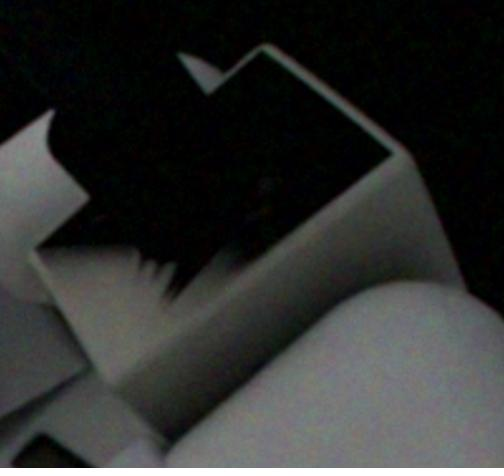

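Call:
{"fn": "move", "kwargs": {
  "target": [
    [0,0,0,0,0,0,0,0,0,0,0.754,0,0.576,0.696,0.754,0,0.576,0.696,0.754,0,0.576,0.696,0.714,0.678,0.226,0.168,0.4,-0.6, 0.0033,0,-0.0006,0,0,0,-0.17,-0.17,-0.2555,0.913,-0.15,0.17,-0.2555,0.913,0.616,0,-0.5,-0.174,-0.74,0.62,-0.44,0.638,0.7,-0.92],
    [0,0,0,0,0,0,0,0,0,0,0.754,0,0.576,0.696,0.754,0,0.576,0.696,0.754,0,0.576,0.696,0.714,0.678,0.226,0.168,0.4,-0.6, 0.0033,-0.0007,-0.0006,0,0,0,-0.17,-0.17,-0.2555,0.913,-0.15,0.17,-0.2555,0.913,0.616,0,-0.5,-0.174,-0.74,0.62,-0.44,0.638,0.7,-0.92]
  ],
  "speed": 0.01
}}

Call:
{"fn": "move", "kwargs": {
  "target": [0,0,0,0,0,0,0,0,0,0,0.754,0,0.576,0.696,0.754,0,0.576,0.696,0.754,0,0.576,0.696,0.714,0.678,0.226,0.168,0.4,-0.6, -0.01638,0,0.0031,0,0,0,-0.17,-0.17,-0.2555,0.913,-0.15,0.17,-0.2555,0.913,0.616,0,-0.5,-0.174,-0.74,0.62,-0.44,0.638,0.7,-0.92],
  "speed": 0.01,
  "stop_force": 7
}}



Call:
{"fn": "move", "kwargs": {
  "target": [
    [0,0,0,0,0,0,0.754,0,0.576,0.696,0.754,0,0.576,0.696,0.754,0,0.576,0.696,0.714,0.678,0.226,0.168,0.4,-0.6, 0.0033,0,-0.0006,0,0,0,-0.17,-0.17,-0.2555,0.913,-0.15,0.17,-0.2555,0.913,0.616,0,-0.5,-0.174,-0.74,0.62,-0.44,0.638,0.7,-0.92],
    [0,0,0,0,0,0,0.754,0,0.576,0.696,0.754,0,0.576,0.696,0.754,0,0.576,0.696,0.714,0.678,0.226,0.168,0.4,-0.6, 0.0033,-0.0007,-0.0006,0,0,0,-0.17,-0.17,-0.2555,0.913,-0.15,0.17,-0.2555,0.913,0.616,0,-0.5,-0.174,-0.74,0.62,-0.44,0.638,0.7,-0.92]
  ],
  "speed": 0.01
}}

Call:
{"fn": "move", "kwargs": {
  "target": [0,0,0,0,0,0,0.754,0,0.576,0.696,0.754,0,0.576,0.696,0.754,0,0.576,0.696,0.714,0.678,0.226,0.168,0.4,-0.6, -0.01638,0,0.0031,0,0,0,-0.17,-0.17,-0.2555,0.913,-0.15,0.17,-0.2555,0.913,0.616,0,-0.5,-0.174,-0.74,0.62,-0.44,0.638,0.7,-0.92],
  "speed": 0.01,
  "stop_force": 7
}}

Scene clock: 1089.33 s.
left_arm: end_effector_position=(+0.1329, +0.5814, +1.2696) hand_goal=(+0.754, +0.000, +0.576, +0.696, +0.754, +0.000, +0.576, +0.696, +0.754, +0.000, +0.576, +0.696, +0.714, +0.678, +0.226, +0.168) hand_measured=(+0.750, +0.000, +0.576, +0.696, +0.750, +0.000, +0.576, +0.696, +0.750, +0.000, +0.576, +0.696, +0.710, +0.678, +0.226, +0.168) hand_current_ma=(-1, +0, +0, +0, -1, +0, +0, +0, +0, +0, +0, +0, +0, +0, +0, +0) hand_state=(goal, goal, goal, goal, goal, goal, goal, goal, goal, goal, goal, goal, goal, goal, goal, goal) hand_current_limit=0.40 hand_speed=-0.60 end_effector_quat_wxyz=(-0.075, +0.005, +0.934, -0.349) | right_arm: end_effector_position=(+0.8064, -0.5166, +0.8335) hand_goal=(-0.170, -0.170, -0.256, +0.914, -0.150, +0.170, -0.256, +0.914, +0.616, +0.000, -0.500, -0.174, -0.740, +0.620, -0.440, +0.638) hand_measured=(-0.078, -0.146, -0.204, +0.942, -0.102, +0.110, -0.232, +0.930, +0.616, +0.002, -0.500, -0.172, -0.674, +0.632, -0.302, +0.694) hand_current_ma=(+265, +27, +104, +42, +102, -107, +35, +18, +0, +1, +0, +1, +155, +17, +468, +181) hand_state=(blocked, blocked, blocked, blocked, blocked, blocked, blocked, goal, goal, goal, goal, goal, blocked, goal, blocked, blocked) hand_current_limit=0.70 hand_speed=-0.92 end_effector_quat_wxyz=(+0.696, -0.052, -0.086, -0.711)
Joint positions: left_arm=[-0.273 -2.06 2.254 1.328 2.3 1.29] | right_arm=[-0.288 -0.083 1.258 0.296 -1.396 -2.865]
Joint torques (N m): left_arm=[1.87 4.1 -38.68 1.34 2.56 -1.35] | right_arm=[-12.15 -122.07 -3.25 3.57 -3.27 2.85]
Wrist force (N): left_arm=[0.2 0.5 0.8] | right_arm=[-4.1 -0.7 -6.4]
Wrist torque (N m): left_arm=[0.00 0.00 0.00] | right_arm=[-0.16 0.89 -0.10]
Wrist force, peak (N): left_arm=[0.3 0.3 1.2] | right_arm=[-4.5 -1.2 -6.7]
Hand target: left_arm +0.1329, +0.5814, +1.2696; -0.075, +0.005, +0.934, -0.349 | right_arm +0.8064, -0.5166, +0.8335; +0.696, -0.052, -0.085, -0.711
Off the commanded pose: left_arm 0.000 m, 0 deg | right_arm 0.000 m, 0 deg.
move: done

Scene clock: 1090.73 s.
left_arm: end_effector_position=(+0.1329, +0.5814, +1.2696) hand_goal=(+0.754, +0.000, +0.576, +0.696, +0.754, +0.000, +0.576, +0.696, +0.754, +0.000, +0.576, +0.696, +0.714, +0.678, +0.226, +0.168) hand_measured=(+0.750, +0.000, +0.576, +0.696, +0.750, +0.000, +0.576, +0.696, +0.750, +0.000, +0.576, +0.696, +0.710, +0.678, +0.226, +0.168) hand_current_ma=(-1, +0, +0, +0, -1, +0, +0, +0, +0, +0, +0, +0, +0, +0, +0, +0) hand_state=(goal, goal, goal, goal, goal, goal, goal, goal, goal, goal, goal, goal, goal, goal, goal, goal) hand_current_limit=0.40 hand_speed=-0.60 end_effector_quat_wxyz=(-0.075, +0.005, +0.934, -0.349) | right_arm: end_effector_position=(+0.8065, -0.5136, +0.8336) hand_goal=(-0.170, -0.170, -0.256, +0.914, -0.150, +0.170, -0.256, +0.914, +0.616, +0.000, -0.500, -0.174, -0.740, +0.620, -0.440, +0.638) hand_measured=(-0.078, -0.156, -0.204, +0.942, -0.102, +0.104, -0.232, +0.930, +0.616, +0.002, -0.500, -0.172, -0.676, +0.632, -0.302, +0.694) hand_current_ma=(+265, +13, +104, +42, +102, -120, +35, +18, +0, +1, +0, +1, +143, +15, +468, +181) hand_state=(blocked, goal, blocked, blocked, blocked, blocked, blocked, goal, goal, goal, goal, goal, blocked, goal, blocked, blocked) hand_current_limit=0.70 hand_speed=-0.92 end_effector_quat_wxyz=(+0.696, -0.052, -0.085, -0.711)
Joint positions: left_arm=[-0.273 -2.06 2.254 1.328 2.3 1.29] | right_arm=[-0.284 -0.083 1.258 0.297 -1.396 -2.869]
Joint torques (N m): left_arm=[1.35 3.75 -38.57 1.28 2.43 -1.42] | right_arm=[-10.76 -116.39 -6.62 2.46 -0.25 3.83]
Wrist force (N): left_arm=[0.0 0.2 1.2] | right_arm=[0.0 -1.0 -5.0]
Wrist torque (N m): left_arm=[-0.08 0.04 0.00] | right_arm=[-0.11 0.83 -0.15]
Wrist force, peak (N): left_arm=[0.0 0.1 1.3] | right_arm=[-4.1 -0.8 -7.1]
Hand target: left_arm +0.1329, +0.5814, +1.2696; -0.075, +0.005, +0.934, -0.349 | right_arm +0.8065, -0.5136, +0.8336; +0.696, -0.052, -0.085, -0.711 (not the last commanded pose)
Off the commanded pose: left_arm 0.000 m, 0 deg | right_arm 0.007 m, 0 deg.
move: contact (right_arm)

Call:
{"fn": "move", "kwargs": {
  "target": [
    [0,0,0,0,0,0,0.754,0,0.576,0.696,0.754,0,0.576,0.696,0.754,0,0.576,0.696,0.714,0.678,0.226,0.168,0.4,-0.6, 0.005,0,-0.001,0,0,0,-0.17,-0.17,-0.2555,0.913,-0.15,0.17,-0.2555,0.913,0.616,0,-0.5,-0.174,-0.74,0.62,-0.44,0.638,0.7,-0.92],
    [0,0,0,0,0,0,0.754,0,0.576,0.696,0.754,0,0.576,0.696,0.754,0,0.576,0.696,0.714,0.678,0.226,0.168,0.4,-0.6, 0.0052,0,0.0002,0,0,0,-0.17,-0.17,-0.2555,0.913,-0.15,0.17,-0.2555,0.913,0.616,0,-0.5,-0.174,-0.74,0.62,-0.44,0.638,0.7,-0.92]
  ],
  "speed": 0.015
}}

Call:
{"fn": "move", "kwargs": {
  "target": [0,0,0,0,0,0,0.754,0,0.576,0.696,0.754,0,0.576,0.696,0.754,0,0.576,0.696,0.714,0.678,0.226,0.168,0.4,-0.6, -0.01638,0,0.0031,0,0,0,-0.17,-0.17,-0.2555,0.913,-0.15,0.17,-0.2555,0.913,0.616,0,-0.5,-0.174,-0.74,0.62,-0.44,0.638,0.7,-0.92],
  "speed": 0.01,
  "stop_force": 5
}}

Scene clock: 1104.07 s.
left_arm: end_effector_position=(+0.1329, +0.5814, +1.2696) hand_goal=(+0.754, +0.000, +0.576, +0.696, +0.754, +0.000, +0.576, +0.696, +0.754, +0.000, +0.576, +0.696, +0.714, +0.678, +0.226, +0.168) hand_measured=(+0.750, +0.000, +0.576, +0.696, +0.750, +0.000, +0.576, +0.696, +0.750, +0.000, +0.576, +0.696, +0.710, +0.678, +0.226, +0.168) hand_current_ma=(-1, +0, +0, +0, -1, +0, +0, +0, +0, +0, +0, +0, +0, +0, +0, +0) hand_state=(goal, goal, goal, goal, goal, goal, goal, goal, goal, goal, goal, goal, goal, goal, goal, goal) hand_current_limit=0.40 hand_speed=-0.60 end_effector_quat_wxyz=(-0.075, +0.005, +0.934, -0.349) | right_arm: end_effector_position=(+0.8064, -0.5167, +0.8344) hand_goal=(-0.170, -0.170, -0.256, +0.914, -0.150, +0.170, -0.256, +0.914, +0.616, +0.000, -0.500, -0.174, -0.740, +0.620, -0.440, +0.638) hand_measured=(-0.078, -0.150, -0.206, +0.940, -0.102, +0.104, -0.232, +0.930, +0.616, +0.002, -0.500, -0.172, -0.676, +0.632, -0.302, +0.694) hand_current_ma=(+264, +22, +99, +40, +102, -120, +35, +18, +0, +1, +0, +1, +143, +16, +467, +185) hand_state=(blocked, blocked, blocked, blocked, blocked, blocked, blocked, goal, goal, goal, goal, goal, blocked, goal, blocked, blocked) hand_current_limit=0.70 hand_speed=-0.92 end_effector_quat_wxyz=(+0.696, -0.052, -0.086, -0.711)
Joint positions: left_arm=[-0.273 -2.06 2.254 1.328 2.3 1.29] | right_arm=[-0.289 -0.084 1.259 0.296 -1.396 -2.865]
Joint torques (N m): left_arm=[0.71 3.79 -38.85 1.15 2.47 -1.42] | right_arm=[3.5 -108.9 -3.85 3.91 -3.12 0.16]
Wrist force (N): left_arm=[-0.1 0.0 0.6] | right_arm=[-3.8 -0.7 -7.7]
Wrist torque (N m): left_arm=[-0.05 0.04 -0.01] | right_arm=[-0.11 0.86 -0.09]
Wrist force, peak (N): left_arm=[0.3 0.4 1.1] | right_arm=[-4.0 -1.2 -7.7]
Hand target: left_arm +0.1329, +0.5814, +1.2696; -0.075, +0.005, +0.934, -0.349 | right_arm +0.8064, -0.5166, +0.8343; +0.696, -0.052, -0.085, -0.711
Off the commanded pose: left_arm 0.000 m, 0 deg | right_arm 0.000 m, 0 deg.
move: done

Scene clock: 1105.47 s.
left_arm: end_effector_position=(+0.1329, +0.5814, +1.2696) hand_goal=(+0.754, +0.000, +0.576, +0.696, +0.754, +0.000, +0.576, +0.696, +0.754, +0.000, +0.576, +0.696, +0.714, +0.678, +0.226, +0.168) hand_measured=(+0.750, +0.000, +0.576, +0.696, +0.750, +0.000, +0.576, +0.696, +0.750, +0.000, +0.576, +0.696, +0.710, +0.678, +0.226, +0.168) hand_current_ma=(-1, +0, +0, +0, -1, +0, +0, +0, +0, +0, +0, +0, +0, +0, +0, +0) hand_state=(goal, goal, goal, goal, goal, goal, goal, goal, goal, goal, goal, goal, goal, goal, goal, goal) hand_current_limit=0.40 hand_speed=-0.60 end_effector_quat_wxyz=(-0.075, +0.005, +0.934, -0.349) | right_arm: end_effector_position=(+0.8065, -0.5135, +0.8344) hand_goal=(-0.170, -0.170, -0.256, +0.914, -0.150, +0.170, -0.256, +0.914, +0.616, +0.000, -0.500, -0.174, -0.740, +0.620, -0.440, +0.638) hand_measured=(-0.078, -0.154, -0.206, +0.940, -0.102, +0.104, -0.232, +0.930, +0.616, +0.002, -0.500, -0.172, -0.678, +0.630, -0.302, +0.696) hand_current_ma=(+262, +16, +99, +38, +100, -120, +35, +18, +0, +1, +0, +1, +139, +14, +467, +190) hand_state=(blocked, goal, blocked, blocked, blocked, blocked, blocked, goal, goal, goal, goal, goal, blocked, goal, blocked, blocked) hand_current_limit=0.70 hand_speed=-0.92 end_effector_quat_wxyz=(+0.696, -0.052, -0.086, -0.711)
Joint positions: left_arm=[-0.273 -2.06 2.254 1.328 2.3 1.29] | right_arm=[-0.284 -0.084 1.259 0.297 -1.396 -2.869]
Joint torques (N m): left_arm=[0.69 4.65 -38.62 1.22 2.53 -1.5] | right_arm=[-11.91 -112.23 -7.33 2.97 -0.39 4.03]
Wrist force (N): left_arm=[0.3 0.3 0.7] | right_arm=[-0.5 -1.4 -5.9]
Wrist torque (N m): left_arm=[-0.02 -0.02 0.02] | right_arm=[-0.17 0.81 -0.12]
Wrist force, peak (N): left_arm=[0.2 0.1 1.2] | right_arm=[-2.7 -1.2 -8.5]
Hand target: left_arm +0.1329, +0.5814, +1.2696; -0.075, +0.005, +0.934, -0.349 | right_arm +0.8065, -0.5135, +0.8344; +0.696, -0.052, -0.086, -0.711 (not the last commanded pose)
Off the commanded pose: left_arm 0.000 m, 0 deg | right_arm 0.007 m, 0 deg.
move: contact (right_arm)

Call:
{"fn": "move", "kwargs": {
  "target": [0,0,0,0,0,0,0.754,0,0.576,0.696,0.754,0,0.576,0.696,0.754,0,0.576,0.696,0.714,0.678,0.226,0.168,0.4,-0.6, 0.0049,0.0,-0.0024,0,0,0,-0.17,-0.17,-0.2555,0.913,-0.15,0.17,-0.2555,0.913,0.616,0,-0.5,-0.174,-0.74,0.62,-0.44,0.638,0.7,-0.92],
  "speed": 0.015
}}

Call:
{"fn": "move", "kwargs": {
  "target": [0,0,0,0,0,0,0.754,0,0.576,0.696,0.754,0,0.576,0.696,0.754,0,0.576,0.696,0.714,0.678,0.226,0.168,0.4,-0.6, 0,0.0,-0.0012,0,0,0,-0.17,-0.17,-0.2555,0.913,-0.15,0.17,-0.2555,0.913,0.616,0,-0.5,-0.174,-0.74,0.62,-0.44,0.638,0.7,-0.92],
  "speed": 0.015
}}

Call:
{"fn": "move", "kwargs": {
  "target": [0,0,0,0,0,0,0.754,0,0.576,0.696,0.754,0,0.576,0.696,0.754,0,0.576,0.696,0.714,0.678,0.226,0.168,0.4,-0.6, 0,0.0016,0.0012,0,0,0,-0.17,-0.17,-0.2555,0.913,-0.15,0.17,-0.2555,0.913,0.616,0,-0.5,-0.174,-0.74,0.62,-0.44,0.638,0.7,-0.92],
  "speed": 0.015
}}

Call:
{"fn": "move", "kwargs": {
  "target": [0,0,0,0,0,0,0.754,0,0.576,0.696,0.754,0,0.576,0.696,0.754,0,0.576,0.696,0.714,0.678,0.226,0.168,0.4,-0.6, 0,-0.0032,0,0,0,0,-0.17,-0.17,-0.2555,0.913,-0.15,0.17,-0.2555,0.913,0.616,0,-0.5,-0.174,-0.74,0.62,-0.44,0.638,0.7,-0.92],
  "speed": 0.015
}}

Scene clock: 1113.80 s.
left_arm: end_effector_position=(+0.1329, +0.5814, +1.2696) hand_goal=(+0.754, +0.000, +0.576, +0.696, +0.754, +0.000, +0.576, +0.696, +0.754, +0.000, +0.576, +0.696, +0.714, +0.678, +0.226, +0.168) hand_measured=(+0.750, +0.000, +0.576, +0.696, +0.750, +0.000, +0.576, +0.696, +0.750, +0.000, +0.576, +0.696, +0.710, +0.678, +0.226, +0.168) hand_current_ma=(-1, +0, +0, +0, -1, +0, +0, +0, +0, +0, +0, +0, +0, +0, +0, +0) hand_state=(goal, goal, goal, goal, goal, goal, goal, goal, goal, goal, goal, goal, goal, goal, goal, goal) hand_current_limit=0.40 hand_speed=-0.60 end_effector_quat_wxyz=(-0.075, +0.005, +0.934, -0.349) | right_arm: end_effector_position=(+0.8065, -0.5167, +0.8336) hand_goal=(-0.170, -0.170, -0.256, +0.914, -0.150, +0.170, -0.256, +0.914, +0.616, +0.000, -0.500, -0.174, -0.740, +0.620, -0.440, +0.638) hand_measured=(-0.078, -0.150, -0.206, +0.940, -0.102, +0.104, -0.232, +0.930, +0.616, +0.002, -0.500, -0.172, -0.678, +0.634, -0.302, +0.696) hand_current_ma=(+262, +20, +99, +38, +100, -120, +35, +18, +0, +1, +0, +1, +139, +18, +467, +190) hand_state=(blocked, goal, blocked, blocked, blocked, blocked, blocked, goal, goal, goal, goal, goal, blocked, goal, blocked, blocked) hand_current_limit=0.70 hand_speed=-0.92 end_effector_quat_wxyz=(+0.696, -0.052, -0.086, -0.711)
Joint positions: left_arm=[-0.273 -2.06 2.254 1.328 2.3 1.29] | right_arm=[-0.288 -0.083 1.257 0.296 -1.396 -2.865]
Joint torques (N m): left_arm=[2.18 3.98 -38.98 1.22 2.66 -1.33] | right_arm=[-0.06 -89.16 -23.15 2.71 -2.86 1.66]
Wrist force (N): left_arm=[0.1 0.1 0.9] | right_arm=[-3.6 -1.1 -5.6]
Wrist torque (N m): left_arm=[-0.06 0.01 0.00] | right_arm=[-0.02 0.89 -0.01]
Wrist force, peak (N): left_arm=[-0.2 0.3 1.3] | right_arm=[-4.3 -1.5 -6.3]
Hand target: left_arm +0.1329, +0.5814, +1.2696; -0.075, +0.005, +0.934, -0.349 | right_arm +0.8065, -0.5167, +0.8336; +0.696, -0.052, -0.086, -0.711
Off the commanded pose: left_arm 0.000 m, 0 deg | right_arm 0.000 m, 0 deg.
move: done

Scene clock: 1114.50 s.
left_arm: end_effector_position=(+0.1329, +0.5814, +1.2696) hand_goal=(+0.754, +0.000, +0.576, +0.696, +0.754, +0.000, +0.576, +0.696, +0.754, +0.000, +0.576, +0.696, +0.714, +0.678, +0.226, +0.168) hand_measured=(+0.750, +0.000, +0.576, +0.696, +0.750, +0.000, +0.576, +0.696, +0.750, +0.000, +0.576, +0.696, +0.710, +0.678, +0.226, +0.168) hand_current_ma=(-1, +0, +0, +0, -1, +0, +0, +0, +0, +0, +0, +0, +0, +0, +0, +0) hand_state=(goal, goal, goal, goal, goal, goal, goal, goal, goal, goal, goal, goal, goal, goal, goal, goal) hand_current_limit=0.40 hand_speed=-0.60 end_effector_quat_wxyz=(-0.075, +0.005, +0.934, -0.349) | right_arm: end_effector_position=(+0.8065, -0.5168, +0.8328) hand_goal=(-0.170, -0.170, -0.256, +0.914, -0.150, +0.170, -0.256, +0.914, +0.616, +0.000, -0.500, -0.174, -0.740, +0.620, -0.440, +0.638) hand_measured=(-0.078, -0.150, -0.206, +0.940, -0.102, +0.104, -0.232, +0.930, +0.616, +0.002, -0.500, -0.172, -0.676, +0.634, -0.302, +0.696) hand_current_ma=(+262, +20, +99, +38, +100, -120, +35, +18, +0, +1, +0, +1, +145, +19, +468, +190) hand_state=(blocked, goal, blocked, blocked, blocked, blocked, blocked, goal, goal, goal, goal, goal, blocked, goal, blocked, blocked) hand_current_limit=0.70 hand_speed=-0.92 end_effector_quat_wxyz=(+0.696, -0.052, -0.086, -0.711)
Joint positions: left_arm=[-0.273 -2.06 2.254 1.328 2.3 1.29] | right_arm=[-0.289 -0.082 1.256 0.296 -1.396 -2.865]
Joint torques (N m): left_arm=[0.72 4.12 -38.75 1.24 2.64 -1.43] | right_arm=[-13.84 -91.37 -23.28 2.44 -2.61 3.64]
Wrist force (N): left_arm=[-0.2 0.1 0.8] | right_arm=[-3.3 -1.7 -4.5]
Wrist torque (N m): left_arm=[-0.05 0.04 -0.01] | right_arm=[-0.03 0.93 -0.03]
Wrist force, peak (N): left_arm=[0.1 0.3 1.1] | right_arm=[-3.8 -1.6 -5.5]
Hand target: left_arm +0.1329, +0.5814, +1.2696; -0.075, +0.005, +0.934, -0.349 | right_arm +0.8065, -0.5168, +0.8329; +0.696, -0.052, -0.086, -0.711
Off the commanded pose: left_arm 0.000 m, 0 deg | right_arm 0.000 m, 0 deg.
move: done

Scene clock: 1115.20 s.
left_arm: end_effector_position=(+0.1329, +0.5814, +1.2696) hand_goal=(+0.754, +0.000, +0.576, +0.696, +0.754, +0.000, +0.576, +0.696, +0.754, +0.000, +0.576, +0.696, +0.714, +0.678, +0.226, +0.168) hand_measured=(+0.750, +0.000, +0.576, +0.696, +0.750, +0.000, +0.576, +0.696, +0.750, +0.000, +0.576, +0.696, +0.710, +0.678, +0.226, +0.168) hand_current_ma=(-1, +0, +0, +0, -1, +0, +0, +0, +0, +0, +0, +0, +0, +0, +0, +0) hand_state=(goal, goal, goal, goal, goal, goal, goal, goal, goal, goal, goal, goal, goal, goal, goal, goal) hand_current_limit=0.40 hand_speed=-0.60 end_effector_quat_wxyz=(-0.075, +0.005, +0.934, -0.349) | right_arm: end_effector_position=(+0.8074, -0.5167, +0.8336) hand_goal=(-0.170, -0.170, -0.256, +0.914, -0.150, +0.170, -0.256, +0.914, +0.616, +0.000, -0.500, -0.174, -0.740, +0.620, -0.440, +0.638) hand_measured=(-0.078, -0.150, -0.206, +0.940, -0.102, +0.104, -0.232, +0.930, +0.616, +0.002, -0.500, -0.172, -0.676, +0.634, -0.302, +0.696) hand_current_ma=(+262, +20, +96, +38, +99, -120, +35, +18, +0, +1, +0, +1, +146, +19, +468, +190) hand_state=(blocked, goal, blocked, blocked, blocked, blocked, blocked, goal, goal, goal, goal, goal, blocked, goal, blocked, blocked) hand_current_limit=0.70 hand_speed=-0.92 end_effector_quat_wxyz=(+0.696, -0.052, -0.086, -0.711)
Joint positions: left_arm=[-0.273 -2.06 2.254 1.328 2.3 1.29] | right_arm=[-0.288 -0.082 1.255 0.298 -1.396 -2.865]
Joint torques (N m): left_arm=[0.13 3.92 -38.56 1.21 2.68 -1.42] | right_arm=[14.66 -127.7 -26.01 7.77 0.15 -3.22]
Wrist force (N): left_arm=[0.1 0.0 0.7] | right_arm=[-2.3 -7.5 -6.4]
Wrist torque (N m): left_arm=[-0.06 0.00 0.01] | right_arm=[-0.16 0.87 0.27]
Wrist force, peak (N): left_arm=[-0.1 0.4 1.2] | right_arm=[-2.3 -7.5 -6.4]
Hand target: left_arm +0.1329, +0.5814, +1.2696; -0.075, +0.005, +0.934, -0.349 | right_arm +0.8074, -0.5167, +0.8336; +0.696, -0.052, -0.086, -0.711
Off the commanded pose: left_arm 0.000 m, 0 deg | right_arm 0.000 m, 0 deg.
move: done

Scene clock: 1115.90 s.
left_arm: end_effector_position=(+0.1329, +0.5814, +1.2696) hand_goal=(+0.754, +0.000, +0.576, +0.696, +0.754, +0.000, +0.576, +0.696, +0.754, +0.000, +0.576, +0.696, +0.714, +0.678, +0.226, +0.168) hand_measured=(+0.750, +0.000, +0.576, +0.696, +0.750, +0.000, +0.576, +0.696, +0.750, +0.000, +0.576, +0.696, +0.710, +0.678, +0.226, +0.168) hand_current_ma=(-1, +0, +0, +0, -1, +0, +0, +0, +0, +0, +0, +0, +0, +0, +0, +0) hand_state=(goal, goal, goal, goal, goal, goal, goal, goal, goal, goal, goal, goal, goal, goal, goal, goal) hand_current_limit=0.40 hand_speed=-0.60 end_effector_quat_wxyz=(-0.075, +0.005, +0.934, -0.349) | right_arm: end_effector_position=(+0.8055, -0.5166, +0.8335) hand_goal=(-0.170, -0.170, -0.256, +0.914, -0.150, +0.170, -0.256, +0.914, +0.616, +0.000, -0.500, -0.174, -0.740, +0.620, -0.440, +0.638) hand_measured=(-0.078, -0.150, -0.208, +0.940, -0.102, +0.104, -0.232, +0.930, +0.616, +0.002, -0.500, -0.172, -0.676, +0.634, -0.302, +0.696) hand_current_ma=(+262, +20, +94, +38, +99, -120, +35, +18, +0, +1, +0, +1, +146, +19, +467, +190) hand_state=(blocked, goal, blocked, blocked, blocked, blocked, blocked, goal, goal, goal, goal, goal, blocked, goal, blocked, blocked) hand_current_limit=0.70 hand_speed=-0.92 end_effector_quat_wxyz=(+0.696, -0.052, -0.086, -0.711)
Joint positions: left_arm=[-0.273 -2.06 2.254 1.328 2.3 1.29] | right_arm=[-0.289 -0.084 1.26 0.294 -1.396 -2.864]
Joint torques (N m): left_arm=[0.73 4.94 -38.93 1.19 2.72 -1.41] | right_arm=[-14.39 -118.24 -7.09 2.79 -1.48 3.8]
Wrist force (N): left_arm=[-0.2 0.1 0.8] | right_arm=[-3.3 2.1 -5.5]
Wrist torque (N m): left_arm=[-0.06 0.05 -0.02] | right_arm=[0.05 0.89 -0.16]
Wrist force, peak (N): left_arm=[0.4 0.2 1.1] | right_arm=[-2.6 -7.7 -6.6]
Hand target: left_arm +0.1329, +0.5814, +1.2696; -0.075, +0.005, +0.934, -0.349 | right_arm +0.8055, -0.5166, +0.8335; +0.696, -0.052, -0.086, -0.711
Off the commanded pose: left_arm 0.000 m, 0 deg | right_arm 0.000 m, 0 deg.
move: done

Call:
{"fn": "move", "kwargs": {
  "target": [0,0,0,0,0,0,0.754,0,0.576,0.696,0.754,0,0.576,0.696,0.754,0,0.576,0.696,0.714,0.678,0.226,0.168,0.4,-0.6, 0.0033,0.0010,-0.0005,0,0,0,-0.17,-0.17,-0.2555,0.913,-0.15,0.17,-0.2555,0.913,0.616,0,-0.5,-0.174,-0.74,0.62,-0.44,0.638,0.7,-0.92],
  "speed": 0.015
}}

Call:
{"fn": "move", "kwargs": {
  "target": [0,0,0,0,0,0,0.754,0,0.576,0.696,0.754,0,0.576,0.696,0.754,0,0.576,0.696,0.714,0.678,0.226,0.168,0.4,-0.6, -0.01638,0,0.0031,0,0,0,-0.17,-0.17,-0.2555,0.913,-0.15,0.17,-0.2555,0.913,0.616,0,-0.5,-0.174,-0.74,0.62,-0.44,0.638,0.7,-0.92],
  "speed": 0.01,
  "stop_force": 7
}}

Scene clock: 1122.40 s.
left_arm: end_effector_position=(+0.1329, +0.5814, +1.2696) hand_goal=(+0.754, +0.000, +0.576, +0.696, +0.754, +0.000, +0.576, +0.696, +0.754, +0.000, +0.576, +0.696, +0.714, +0.678, +0.226, +0.168) hand_measured=(+0.750, +0.000, +0.576, +0.696, +0.750, +0.000, +0.576, +0.696, +0.750, +0.000, +0.576, +0.696, +0.710, +0.678, +0.226, +0.168) hand_current_ma=(-1, +0, +0, +0, -1, +0, +0, +0, +0, +0, +0, +0, +0, +0, +0, +0) hand_state=(goal, goal, goal, goal, goal, goal, goal, goal, goal, goal, goal, goal, goal, goal, goal, goal) hand_current_limit=0.40 hand_speed=-0.60 end_effector_quat_wxyz=(-0.075, +0.005, +0.934, -0.349) | right_arm: end_effector_position=(+0.8061, -0.5187, +0.8336) hand_goal=(-0.170, -0.170, -0.256, +0.914, -0.150, +0.170, -0.256, +0.914, +0.616, +0.000, -0.500, -0.174, -0.740, +0.620, -0.440, +0.638) hand_measured=(-0.078, -0.150, -0.208, +0.940, -0.102, +0.104, -0.232, +0.930, +0.616, +0.002, -0.500, -0.172, -0.676, +0.634, -0.302, +0.696) hand_current_ma=(+262, +22, +94, +38, +99, -120, +35, +18, +0, +1, +0, +1, +146, +19, +468, +190) hand_state=(blocked, blocked, blocked, blocked, blocked, blocked, blocked, goal, goal, goal, goal, goal, blocked, goal, blocked, blocked) hand_current_limit=0.70 hand_speed=-0.92 end_effector_quat_wxyz=(+0.696, -0.052, -0.086, -0.711)
Joint positions: left_arm=[-0.273 -2.06 2.254 1.328 2.3 1.29] | right_arm=[-0.291 -0.083 1.258 0.295 -1.397 -2.862]
Joint torques (N m): left_arm=[1.41 3.23 -38.65 1.15 2.6 -1.56] | right_arm=[-6.55 -87.7 -22.97 6.56 -2.86 2.52]
Wrist force (N): left_arm=[0.1 0.4 1.1] | right_arm=[-4.1 -1.9 -5.7]
Wrist torque (N m): left_arm=[-0.04 0.01 0.00] | right_arm=[-0.08 0.91 -0.01]
Wrist force, peak (N): left_arm=[0.1 0.1 1.3] | right_arm=[-5.0 0.7 -5.7]
Hand target: left_arm +0.1329, +0.5814, +1.2696; -0.075, +0.005, +0.934, -0.349 | right_arm +0.8061, -0.5187, +0.8336; +0.696, -0.052, -0.086, -0.711
Off the commanded pose: left_arm 0.000 m, 0 deg | right_arm 0.000 m, 0 deg.
move: done

Scene clock: 1124.03 s.
left_arm: end_effector_position=(+0.1329, +0.5814, +1.2696) hand_goal=(+0.754, +0.000, +0.576, +0.696, +0.754, +0.000, +0.576, +0.696, +0.754, +0.000, +0.576, +0.696, +0.714, +0.678, +0.226, +0.168) hand_measured=(+0.750, +0.000, +0.576, +0.696, +0.750, +0.000, +0.576, +0.696, +0.750, +0.000, +0.576, +0.696, +0.710, +0.678, +0.226, +0.168) hand_current_ma=(-1, +0, +0, +0, -1, +0, +0, +0, +0, +0, +0, +0, +0, +0, +0, +0) hand_state=(goal, goal, goal, goal, goal, goal, goal, goal, goal, goal, goal, goal, goal, goal, goal, goal) hand_current_limit=0.40 hand_speed=-0.60 end_effector_quat_wxyz=(-0.075, +0.005, +0.934, -0.349) | right_arm: end_effector_position=(+0.8062, -0.5134, +0.8336) hand_goal=(-0.170, -0.170, -0.256, +0.914, -0.150, +0.170, -0.256, +0.914, +0.616, +0.000, -0.500, -0.174, -0.740, +0.620, -0.440, +0.638) hand_measured=(-0.078, -0.158, -0.208, +0.940, -0.102, +0.102, -0.232, +0.930, +0.616, +0.002, -0.500, -0.172, -0.678, +0.632, -0.302, +0.696) hand_current_ma=(+262, +10, +94, +38, +99, -125, +32, +18, +0, +1, +0, +1, +141, +14, +468, +190) hand_state=(blocked, goal, blocked, blocked, blocked, blocked, blocked, goal, goal, goal, goal, goal, blocked, goal, blocked, blocked) hand_current_limit=0.70 hand_speed=-0.92 end_effector_quat_wxyz=(+0.696, -0.052, -0.086, -0.711)
Joint positions: left_arm=[-0.273 -2.06 2.254 1.328 2.3 1.29] | right_arm=[-0.284 -0.083 1.258 0.296 -1.396 -2.869]
Joint torques (N m): left_arm=[0.78 4.08 -39.27 1.13 2.47 -1.39] | right_arm=[-10.83 -93.43 -14.98 2.74 -0.14 3.84]
Wrist force (N): left_arm=[0.0 -0.1 0.7] | right_arm=[0.6 -0.9 -5.0]
Wrist torque (N m): left_arm=[-0.07 0.02 0.00] | right_arm=[-0.08 0.85 -0.16]
Wrist force, peak (N): left_arm=[-0.1 0.3 1.2] | right_arm=[-4.2 -2.0 -6.3]
Hand target: left_arm +0.1329, +0.5814, +1.2696; -0.075, +0.005, +0.934, -0.349 | right_arm +0.8062, -0.5134, +0.8336; +0.696, -0.052, -0.086, -0.711 (not the last commanded pose)
Off the commanded pose: left_arm 0.000 m, 0 deg | right_arm 0.005 m, 0 deg.
move: contact (right_arm)

Call:
{"fn": "move", "kwargs": {
  "target": [0,0,0,0,0,0,0.754,0,0.576,0.696,0.754,0,0.576,0.696,0.754,0,0.576,0.696,0.714,0.678,0.226,0.168,0.4,-0.6, 0.0131,0.0,-0.0025,0,0,0,-0.17,-0.17,-0.2555,0.913,-0.15,0.17,-0.2555,0.913,0.616,0,-0.5,-0.174,-0.74,0.62,-0.44,0.638,0.7,-0.92],
  "speed": 0.015
}}

Call:
{"fn": "move", "kwargs": {
  "target": [0,0,0,0,0,0,0.754,0,0.576,0.696,0.754,0,0.576,0.696,0.754,0,0.576,0.696,0.714,0.678,0.226,0.168,0.4,-0.6, 0,0.0020,0,0,0,0,-0.17,-0.17,-0.2555,0.913,-0.15,0.17,-0.2555,0.913,0.616,0,-0.5,-0.174,-0.74,0.62,-0.44,0.638,0.7,-0.92],
  "speed": 0.015
}}

Call:
{"fn": "move", "kwargs": {
  "target": [0,0,0,0,0,0,0.754,0,0.576,0.696,0.754,0,0.576,0.696,0.754,0,0.576,0.696,0.714,0.678,0.226,0.168,0.4,-0.6, 0,-0.0020,0,0,0,0,-0.17,-0.17,-0.2555,0.913,-0.15,0.17,-0.2555,0.913,0.616,0,-0.5,-0.174,-0.74,0.62,-0.44,0.638,0.7,-0.92],
  "speed": 0.015,
  "cameras": ["cam_corner"]
}}

Call:
{"fn": "zoom_image", "kwargs": {
  "camera": "cam_corner",
  "region": [380, 190, 480, 265]
}}

Scene clock: 1134.00 s.
left_arm: end_effector_position=(+0.1329, +0.5814, +1.2696) hand_goal=(+0.754, +0.000, +0.576, +0.696, +0.754, +0.000, +0.576, +0.696, +0.754, +0.000, +0.576, +0.696, +0.714, +0.678, +0.226, +0.168) hand_measured=(+0.750, +0.000, +0.576, +0.696, +0.750, +0.000, +0.576, +0.696, +0.750, +0.000, +0.576, +0.696, +0.710, +0.678, +0.226, +0.168) hand_current_ma=(-1, +0, +0, +0, -1, +0, +0, +0, +0, +0, +0, +0, +0, +0, +0, +0) hand_state=(goal, goal, goal, goal, goal, goal, goal, goal, goal, goal, goal, goal, goal, goal, goal, goal) hand_current_limit=0.40 hand_speed=-0.60 end_effector_quat_wxyz=(-0.075, +0.005, +0.934, -0.349) | right_arm: end_effector_position=(+0.8061, -0.5216, +0.8337) hand_goal=(-0.170, -0.170, -0.256, +0.914, -0.150, +0.170, -0.256, +0.914, +0.616, +0.000, -0.500, -0.174, -0.740, +0.620, -0.440, +0.638) hand_measured=(-0.078, -0.154, -0.208, +0.940, -0.102, +0.102, -0.232, +0.930, +0.616, +0.002, -0.500, -0.172, -0.678, +0.632, -0.302, +0.696) hand_current_ma=(+262, +16, +94, +38, +99, -125, +32, +18, +0, +1, +0, +1, +141, +16, +468, +190) hand_state=(blocked, goal, blocked, blocked, blocked, blocked, blocked, goal, goal, goal, goal, goal, blocked, goal, blocked, blocked) hand_current_limit=0.70 hand_speed=-0.92 end_effector_quat_wxyz=(+0.696, -0.052, -0.086, -0.711)
Joint positions: left_arm=[-0.273 -2.06 2.254 1.328 2.3 1.29] | right_arm=[-0.295 -0.083 1.258 0.295 -1.397 -2.858]
Joint torques (N m): left_arm=[1.08 3.97 -38.75 1.15 2.62 -1.37] | right_arm=[10.29 -123.7 -23.84 3.18 -2.46 -0.31]
Wrist force (N): left_arm=[-0.3 0.1 0.7] | right_arm=[-4.0 -1.7 -5.8]
Wrist torque (N m): left_arm=[-0.05 0.06 -0.02] | right_arm=[-0.12 0.91 -0.05]
Wrist force, peak (N): left_arm=[0.1 -0.1 1.3] | right_arm=[-4.0 -1.6 -6.2]
Hand target: left_arm +0.1329, +0.5814, +1.2696; -0.075, +0.005, +0.934, -0.349 | right_arm +0.8061, -0.5214, +0.8337; +0.696, -0.052, -0.086, -0.711
Off the commanded pose: left_arm 0.000 m, 0 deg | right_arm 0.000 m, 0 deg.
move: done

Scene clock: 1134.70 s.
left_arm: end_effector_position=(+0.1329, +0.5814, +1.2696) hand_goal=(+0.754, +0.000, +0.576, +0.696, +0.754, +0.000, +0.576, +0.696, +0.754, +0.000, +0.576, +0.696, +0.714, +0.678, +0.226, +0.168) hand_measured=(+0.750, +0.000, +0.576, +0.696, +0.750, +0.000, +0.576, +0.696, +0.750, +0.000, +0.576, +0.696, +0.710, +0.678, +0.226, +0.168) hand_current_ma=(-1, +0, +0, +0, -1, +0, +0, +0, +0, +0, +0, +0, +0, +0, +0, +0) hand_state=(goal, goal, goal, goal, goal, goal, goal, goal, goal, goal, goal, goal, goal, goal, goal, goal) hand_current_limit=0.40 hand_speed=-0.60 end_effector_quat_wxyz=(-0.075, +0.005, +0.934, -0.349) | right_arm: end_effector_position=(+0.8073, -0.5215, +0.8338) hand_goal=(-0.170, -0.170, -0.256, +0.914, -0.150, +0.170, -0.256, +0.914, +0.616, +0.000, -0.500, -0.174, -0.740, +0.620, -0.440, +0.638) hand_measured=(-0.078, -0.152, -0.208, +0.940, -0.102, +0.102, -0.232, +0.930, +0.616, +0.002, -0.500, -0.172, -0.678, +0.632, -0.302, +0.696) hand_current_ma=(+262, +18, +94, +38, +99, -125, +32, +18, +0, +1, +0, +1, +141, +16, +468, +190) hand_state=(blocked, goal, blocked, blocked, blocked, blocked, blocked, goal, goal, goal, goal, goal, blocked, goal, blocked, blocked) hand_current_limit=0.70 hand_speed=-0.92 end_effector_quat_wxyz=(+0.696, -0.052, -0.086, -0.711)
Joint positions: left_arm=[-0.273 -2.06 2.254 1.328 2.3 1.29] | right_arm=[-0.294 -0.083 1.255 0.297 -1.397 -2.859]
Joint torques (N m): left_arm=[0.81 4.6 -39.13 1.15 2.54 -1.57] | right_arm=[13.08 -90.4 -22.76 7.05 0.08 -3.08]
Wrist force (N): left_arm=[0.0 -0.1 0.9] | right_arm=[-2.6 -6.3 -5.9]
Wrist torque (N m): left_arm=[-0.09 0.02 0.01] | right_arm=[-0.19 0.87 0.29]
Wrist force, peak (N): left_arm=[0.2 0.3 1.4] | right_arm=[-2.7 -6.3 -5.8]
Hand target: left_arm +0.1329, +0.5814, +1.2696; -0.075, +0.005, +0.934, -0.349 | right_arm +0.8073, -0.5214, +0.8337; +0.696, -0.052, -0.086, -0.711
Off the commanded pose: left_arm 0.000 m, 0 deg | right_arm 0.000 m, 0 deg.
move: done

Scene clock: 1135.40 s.
left_arm: end_effector_position=(+0.1329, +0.5814, +1.2696) hand_goal=(+0.754, +0.000, +0.576, +0.696, +0.754, +0.000, +0.576, +0.696, +0.754, +0.000, +0.576, +0.696, +0.714, +0.678, +0.226, +0.168) hand_measured=(+0.750, +0.000, +0.576, +0.696, +0.750, +0.000, +0.576, +0.696, +0.750, +0.000, +0.576, +0.696, +0.710, +0.678, +0.226, +0.168) hand_current_ma=(-1, +0, +0, +0, -1, +0, +0, +0, +0, +0, +0, +0, +0, +0, +0, +0) hand_state=(goal, goal, goal, goal, goal, goal, goal, goal, goal, goal, goal, goal, goal, goal, goal, goal) hand_current_limit=0.40 hand_speed=-0.60 end_effector_quat_wxyz=(-0.075, +0.005, +0.934, -0.349) | right_arm: end_effector_position=(+0.8060, -0.5214, +0.8336) hand_goal=(-0.170, -0.170, -0.256, +0.914, -0.150, +0.170, -0.256, +0.914, +0.616, +0.000, -0.500, -0.174, -0.740, +0.620, -0.440, +0.638) hand_measured=(-0.078, -0.152, -0.208, +0.940, -0.102, +0.102, -0.232, +0.930, +0.616, +0.002, -0.500, -0.172, -0.678, +0.632, -0.302, +0.696) hand_current_ma=(+262, +18, +94, +38, +99, -125, +32, +18, +0, +1, +0, +1, +141, +16, +468, +190) hand_state=(blocked, goal, blocked, blocked, blocked, blocked, blocked, goal, goal, goal, goal, goal, blocked, goal, blocked, blocked) hand_current_limit=0.70 hand_speed=-0.92 end_effector_quat_wxyz=(+0.696, -0.052, -0.086, -0.711)
Joint positions: left_arm=[-0.273 -2.06 2.254 1.328 2.3 1.29] | right_arm=[-0.295 -0.083 1.258 0.295 -1.397 -2.858]
Joint torques (N m): left_arm=[1.63 3.73 -38.87 1.23 2.66 -1.32] | right_arm=[-14.11 -123.93 -6.29 2.91 -1.28 3.63]
Wrist force (N): left_arm=[0.1 0.3 0.9] | right_arm=[-3.6 -0.3 -6.2]
Wrist torque (N m): left_arm=[-0.03 0.01 0.00] | right_arm=[-0.14 0.87 0.01]
Wrist force, peak (N): left_arm=[-0.1 0.1 1.3] | right_arm=[-2.8 -6.1 -5.8]
Hand target: left_arm +0.1329, +0.5814, +1.2696; -0.075, +0.005, +0.934, -0.349 | right_arm +0.8061, -0.5214, +0.8337; +0.696, -0.052, -0.086, -0.711
Off the commanded pose: left_arm 0.000 m, 0 deg | right_arm 0.000 m, 0 deg.
move: done
Images, in order (width x height): cam_corner 896x504.

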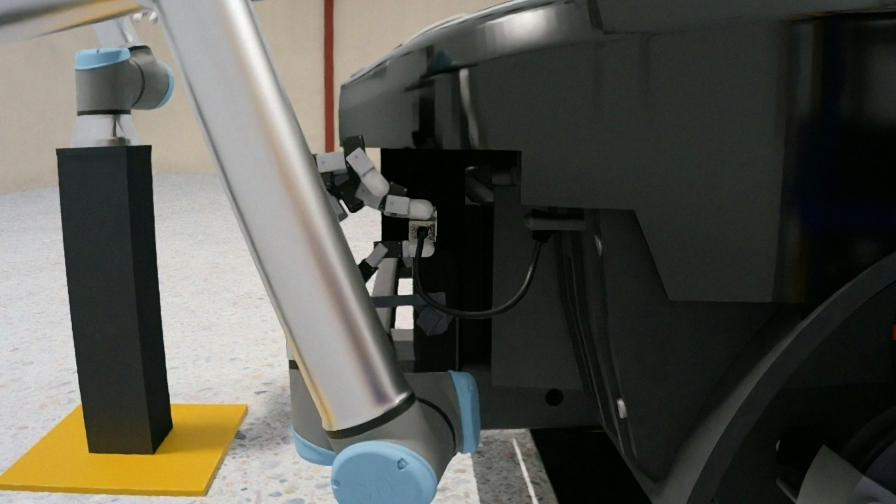

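Scaled by 5.040 from the camera's 896x504 image, which has a finer 1280x720 frame.

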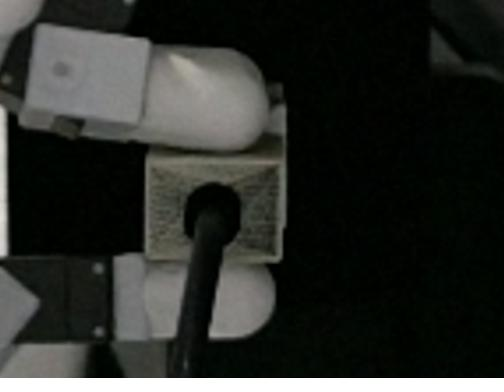

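Call:
{"fn": "wait", "kwargs": {
  "seconds": 0.1,
  "cameras": ["cam_right_wrist","cam_spot_right","cam_spot_wide"]
}}

Call:
{"fn": "zoom_image", "kwargs": {
  "camera": "cam_right_wrist",
  "region": [370, 40, 580, 250]
}}

Scene clock: 1139.47 s.
left_arm: end_effector_position=(+0.1329, +0.5814, +1.2696) hand_goal=(+0.754, +0.000, +0.576, +0.696, +0.754, +0.000, +0.576, +0.696, +0.754, +0.000, +0.576, +0.696, +0.714, +0.678, +0.226, +0.168) hand_measured=(+0.750, +0.000, +0.576, +0.696, +0.750, +0.000, +0.576, +0.696, +0.750, +0.000, +0.576, +0.696, +0.710, +0.678, +0.226, +0.168) hand_current_ma=(-1, +0, +0, +0, -1, +0, +0, +0, +0, +0, +0, +0, +0, +0, +0, +0) hand_state=(goal, goal, goal, goal, goal, goal, goal, goal, goal, goal, goal, goal, goal, goal, goal, goal) hand_current_limit=0.40 hand_speed=-0.60 end_effector_quat_wxyz=(-0.075, +0.005, +0.934, -0.349) | right_arm: end_effector_position=(+0.8061, -0.5214, +0.8337) hand_goal=(-0.170, -0.170, -0.256, +0.914, -0.150, +0.170, -0.256, +0.914, +0.616, +0.000, -0.500, -0.174, -0.740, +0.620, -0.440, +0.638) hand_measured=(-0.078, -0.152, -0.208, +0.940, -0.102, +0.102, -0.232, +0.930, +0.616, +0.002, -0.500, -0.172, -0.678, +0.632, -0.302, +0.696) hand_current_ma=(+262, +18, +94, +38, +99, -125, +32, +18, +0, +1, +0, +1, +141, +16, +467, +190) hand_state=(blocked, goal, blocked, blocked, blocked, blocked, blocked, goal, goal, goal, goal, goal, blocked, goal, blocked, blocked) hand_current_limit=0.70 hand_speed=-0.92 end_effector_quat_wxyz=(+0.696, -0.052, -0.086, -0.711)
Joint positions: left_arm=[-0.273 -2.06 2.254 1.328 2.3 1.29] | right_arm=[-0.295 -0.083 1.258 0.295 -1.397 -2.858]
Joint torques (N m): left_arm=[0.5 4.37 -39.08 1.11 2.62 -1.46] | right_arm=[-13.74 -125.24 -24.06 5.62 -2.55 3.4]
Wrist force (N): left_arm=[-0.1 0.6 0.9] | right_arm=[-3.5 -0.4 -5.7]
Wrist torque (N m): left_arm=[0.01 0.04 -0.03] | right_arm=[-0.15 0.87 0.02]
Wrist force, peak (N): left_arm=[-0.2 0.2 1.3] | right_arm=[-4.2 -0.4 -6.6]
Hand target: left_arm +0.1329, +0.5814, +1.2696; -0.075, +0.005, +0.934, -0.349 | right_arm +0.8061, -0.5214, +0.8337; +0.696, -0.052, -0.086, -0.711
Off the commanded pose: left_arm 0.000 m, 0 deg | right_arm 0.000 m, 0 deg.
wait: 0.10 s; at rest from the start
camera_calibration:
cam_right_wrist: T_world_to_cam=[[0.656623, 0.74454, -0.120447, -0.0126274], [-0.47668, 0.285912, -0.831282, 1.1743], [-0.584485, 0.603254, 0.542644, 0.460432], [0, 0, 0, 1]] pos_world=[0.837174, -0.604104, 0.724807]
Images, in order (width x height): cam_spot_right 896x504, cam_spot_wide 896x504, cam_right_wrist 672x504.

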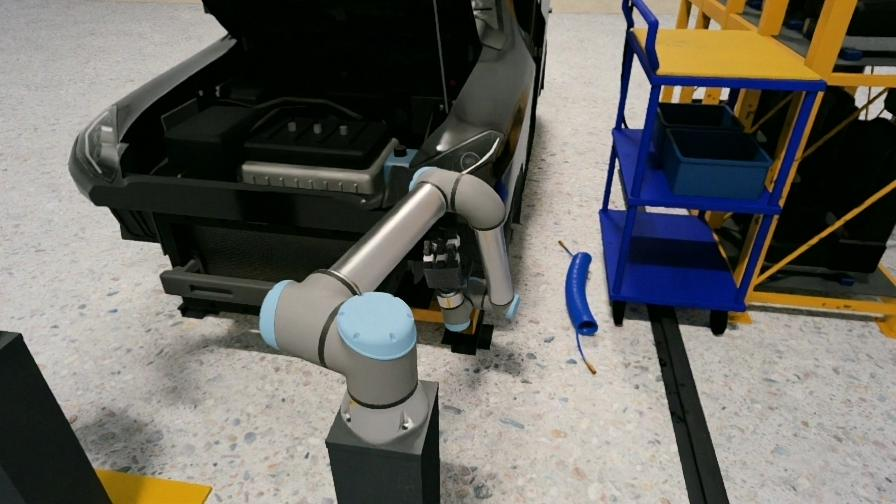

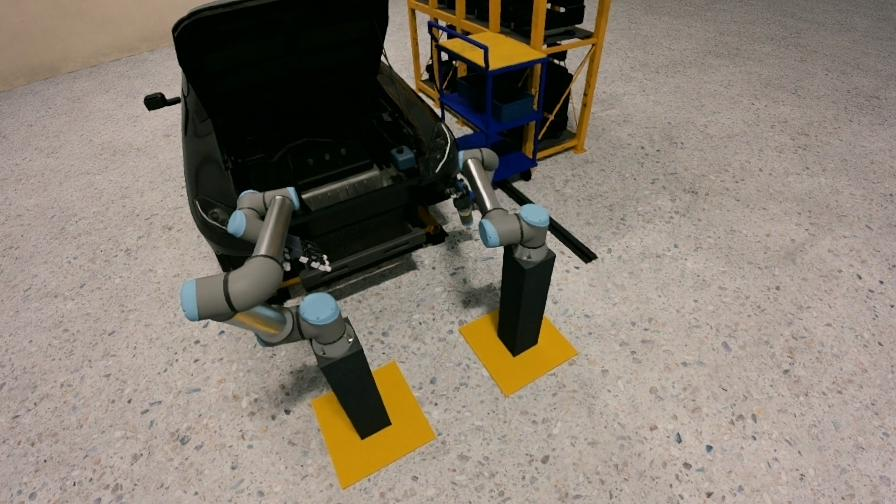

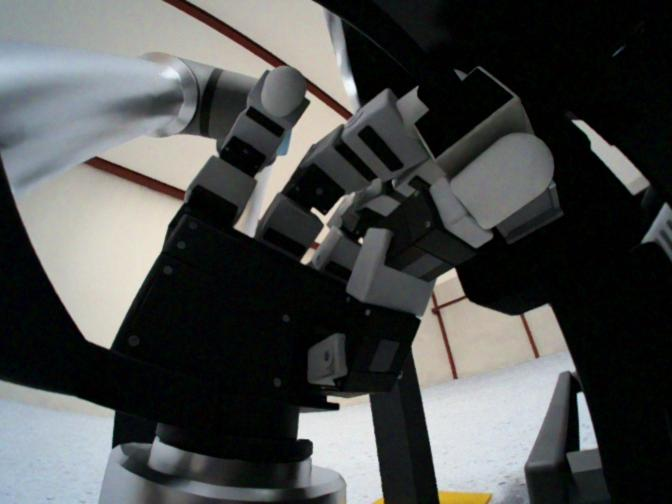

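Scaled by 2.400 from the camera's 672x504 image, which has a finer 960x720 frame.

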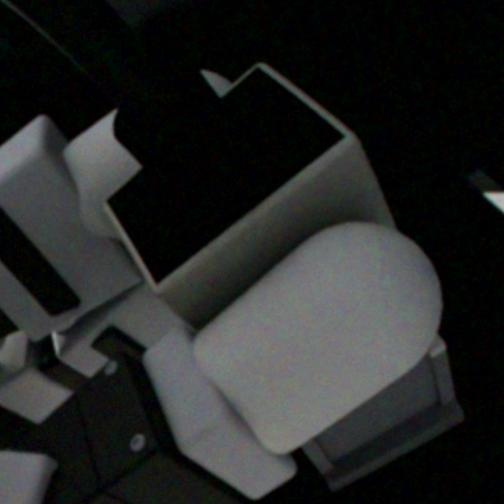

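Call:
{"fn": "zoom_image", "kwargs": {
  "camera": "cam_right_wrist",
  "region": [470, 150, 590, 260]
}}

Call:
{"fn": "move", "kwargs": {
  "target": [0,0,0,0,0,0,0.754,0,0.576,0.696,0.754,0,0.576,0.696,0.754,0,0.576,0.696,0.714,0.678,0.226,0.168,0.4,-0.6, 0.0164,0.0,-0.0031,0,0,0,-0.17,-0.17,-0.2555,0.913,-0.15,0.17,-0.2555,0.913,0.616,0,-0.5,-0.174,-0.74,0.62,-0.44,0.638,0.7,-0.92],
  "speed": 0.02,
  "cameras": ["cam_right_wrist"]
}}

Call:
{"fn": "zoom_image", "kwargs": {
  "camera": "cam_right_wrist",
  "region": [470, 150, 590, 260]
}}

Scaled by 4.200 from the camera's 672x504 image, which has a finer 960x720 frame.

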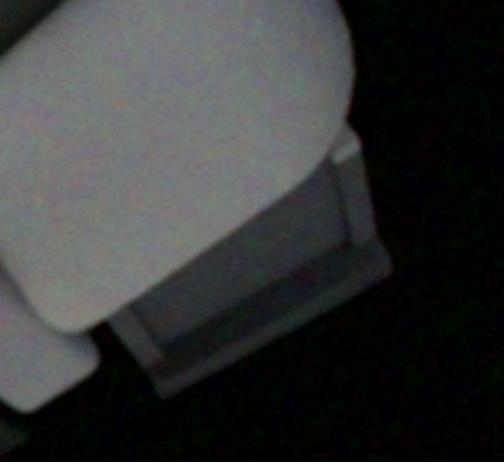

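Scene clock: 1151.30 s.
left_arm: end_effector_position=(+0.1329, +0.5814, +1.2696) hand_goal=(+0.754, +0.000, +0.576, +0.696, +0.754, +0.000, +0.576, +0.696, +0.754, +0.000, +0.576, +0.696, +0.714, +0.678, +0.226, +0.168) hand_measured=(+0.750, +0.000, +0.576, +0.696, +0.750, +0.000, +0.576, +0.696, +0.750, +0.000, +0.576, +0.696, +0.710, +0.678, +0.226, +0.168) hand_current_ma=(-1, +0, +0, +0, -1, +0, +0, +0, +0, +0, +0, +0, +0, +0, +0, +0) hand_state=(goal, goal, goal, goal, goal, goal, goal, goal, goal, goal, goal, goal, goal, goal, goal, goal) hand_current_limit=0.40 hand_speed=-0.60 end_effector_quat_wxyz=(-0.075, +0.005, +0.934, -0.349) | right_arm: end_effector_position=(+0.8059, -0.5316, +0.8338) hand_goal=(-0.170, -0.170, -0.256, +0.914, -0.150, +0.170, -0.256, +0.914, +0.616, +0.000, -0.500, -0.174, -0.740, +0.620, -0.440, +0.638) hand_measured=(-0.078, -0.152, -0.208, +0.940, -0.102, +0.102, -0.232, +0.930, +0.616, +0.002, -0.500, -0.172, -0.678, +0.632, -0.302, +0.696) hand_current_ma=(+262, +18, +94, +38, +99, -125, +32, +18, +0, +1, +0, +1, +141, +16, +467, +190) hand_state=(blocked, goal, blocked, blocked, blocked, blocked, blocked, goal, goal, goal, goal, goal, blocked, goal, blocked, blocked) hand_current_limit=0.70 hand_speed=-0.92 end_effector_quat_wxyz=(+0.696, -0.052, -0.086, -0.711)
Joint positions: left_arm=[-0.273 -2.06 2.254 1.328 2.3 1.29] | right_arm=[-0.309 -0.084 1.258 0.293 -1.398 -2.844]
Joint torques (N m): left_arm=[-0.45 3.82 -39.31 1.25 2.69 -1.67] | right_arm=[12.89 -121.64 -24.28 2.85 -2.27 -1.37]
Wrist force (N): left_arm=[0.0 -0.2 1.1] | right_arm=[-3.8 -1.0 -6.0]
Wrist torque (N m): left_arm=[-0.11 0.02 0.01] | right_arm=[-0.14 0.92 -0.12]
Wrist force, peak (N): left_arm=[0.0 0.3 1.4] | right_arm=[-4.0 -0.3 -6.8]
Hand target: left_arm +0.1329, +0.5814, +1.2696; -0.075, +0.005, +0.934, -0.349 | right_arm +0.8059, -0.5314, +0.8338; +0.696, -0.052, -0.086, -0.711
Off the commanded pose: left_arm 0.000 m, 0 deg | right_arm 0.000 m, 0 deg.
move: done
camera_calibration:
cam_right_wrist: T_world_to_cam=[[0.656623, 0.74454, -0.120447, -0.00488974], [-0.47668, 0.285912, -0.831282, 1.17721], [-0.584485, 0.603254, 0.542644, 0.466414], [0, 0, 0, 1]] pos_world=[0.836974, -0.614304, 0.724907]
Images, in order (width x height): cam_right_wrist 672x504.

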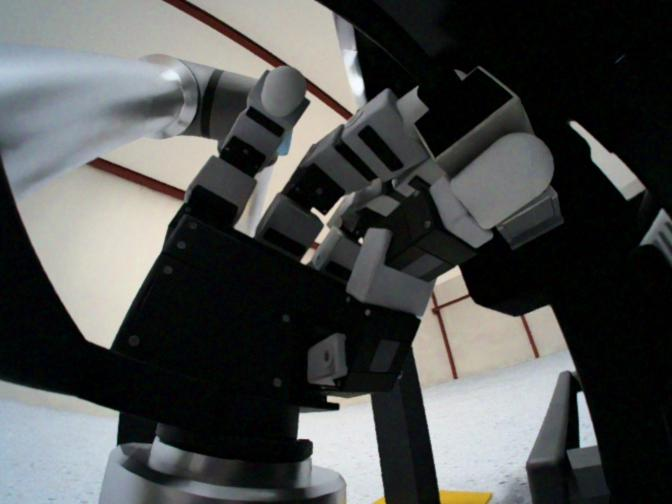

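Scaled by 4.200 from the camera's 672x504 image, which has a finer 960x720 frame.

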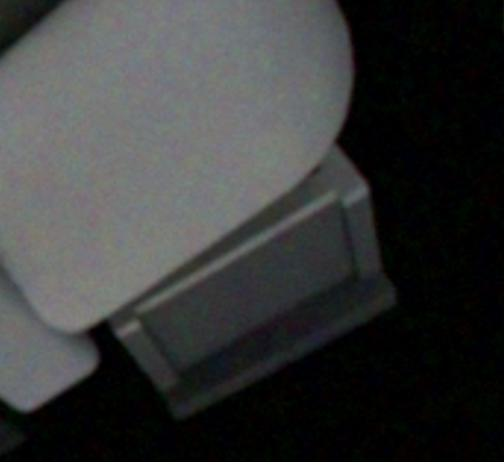

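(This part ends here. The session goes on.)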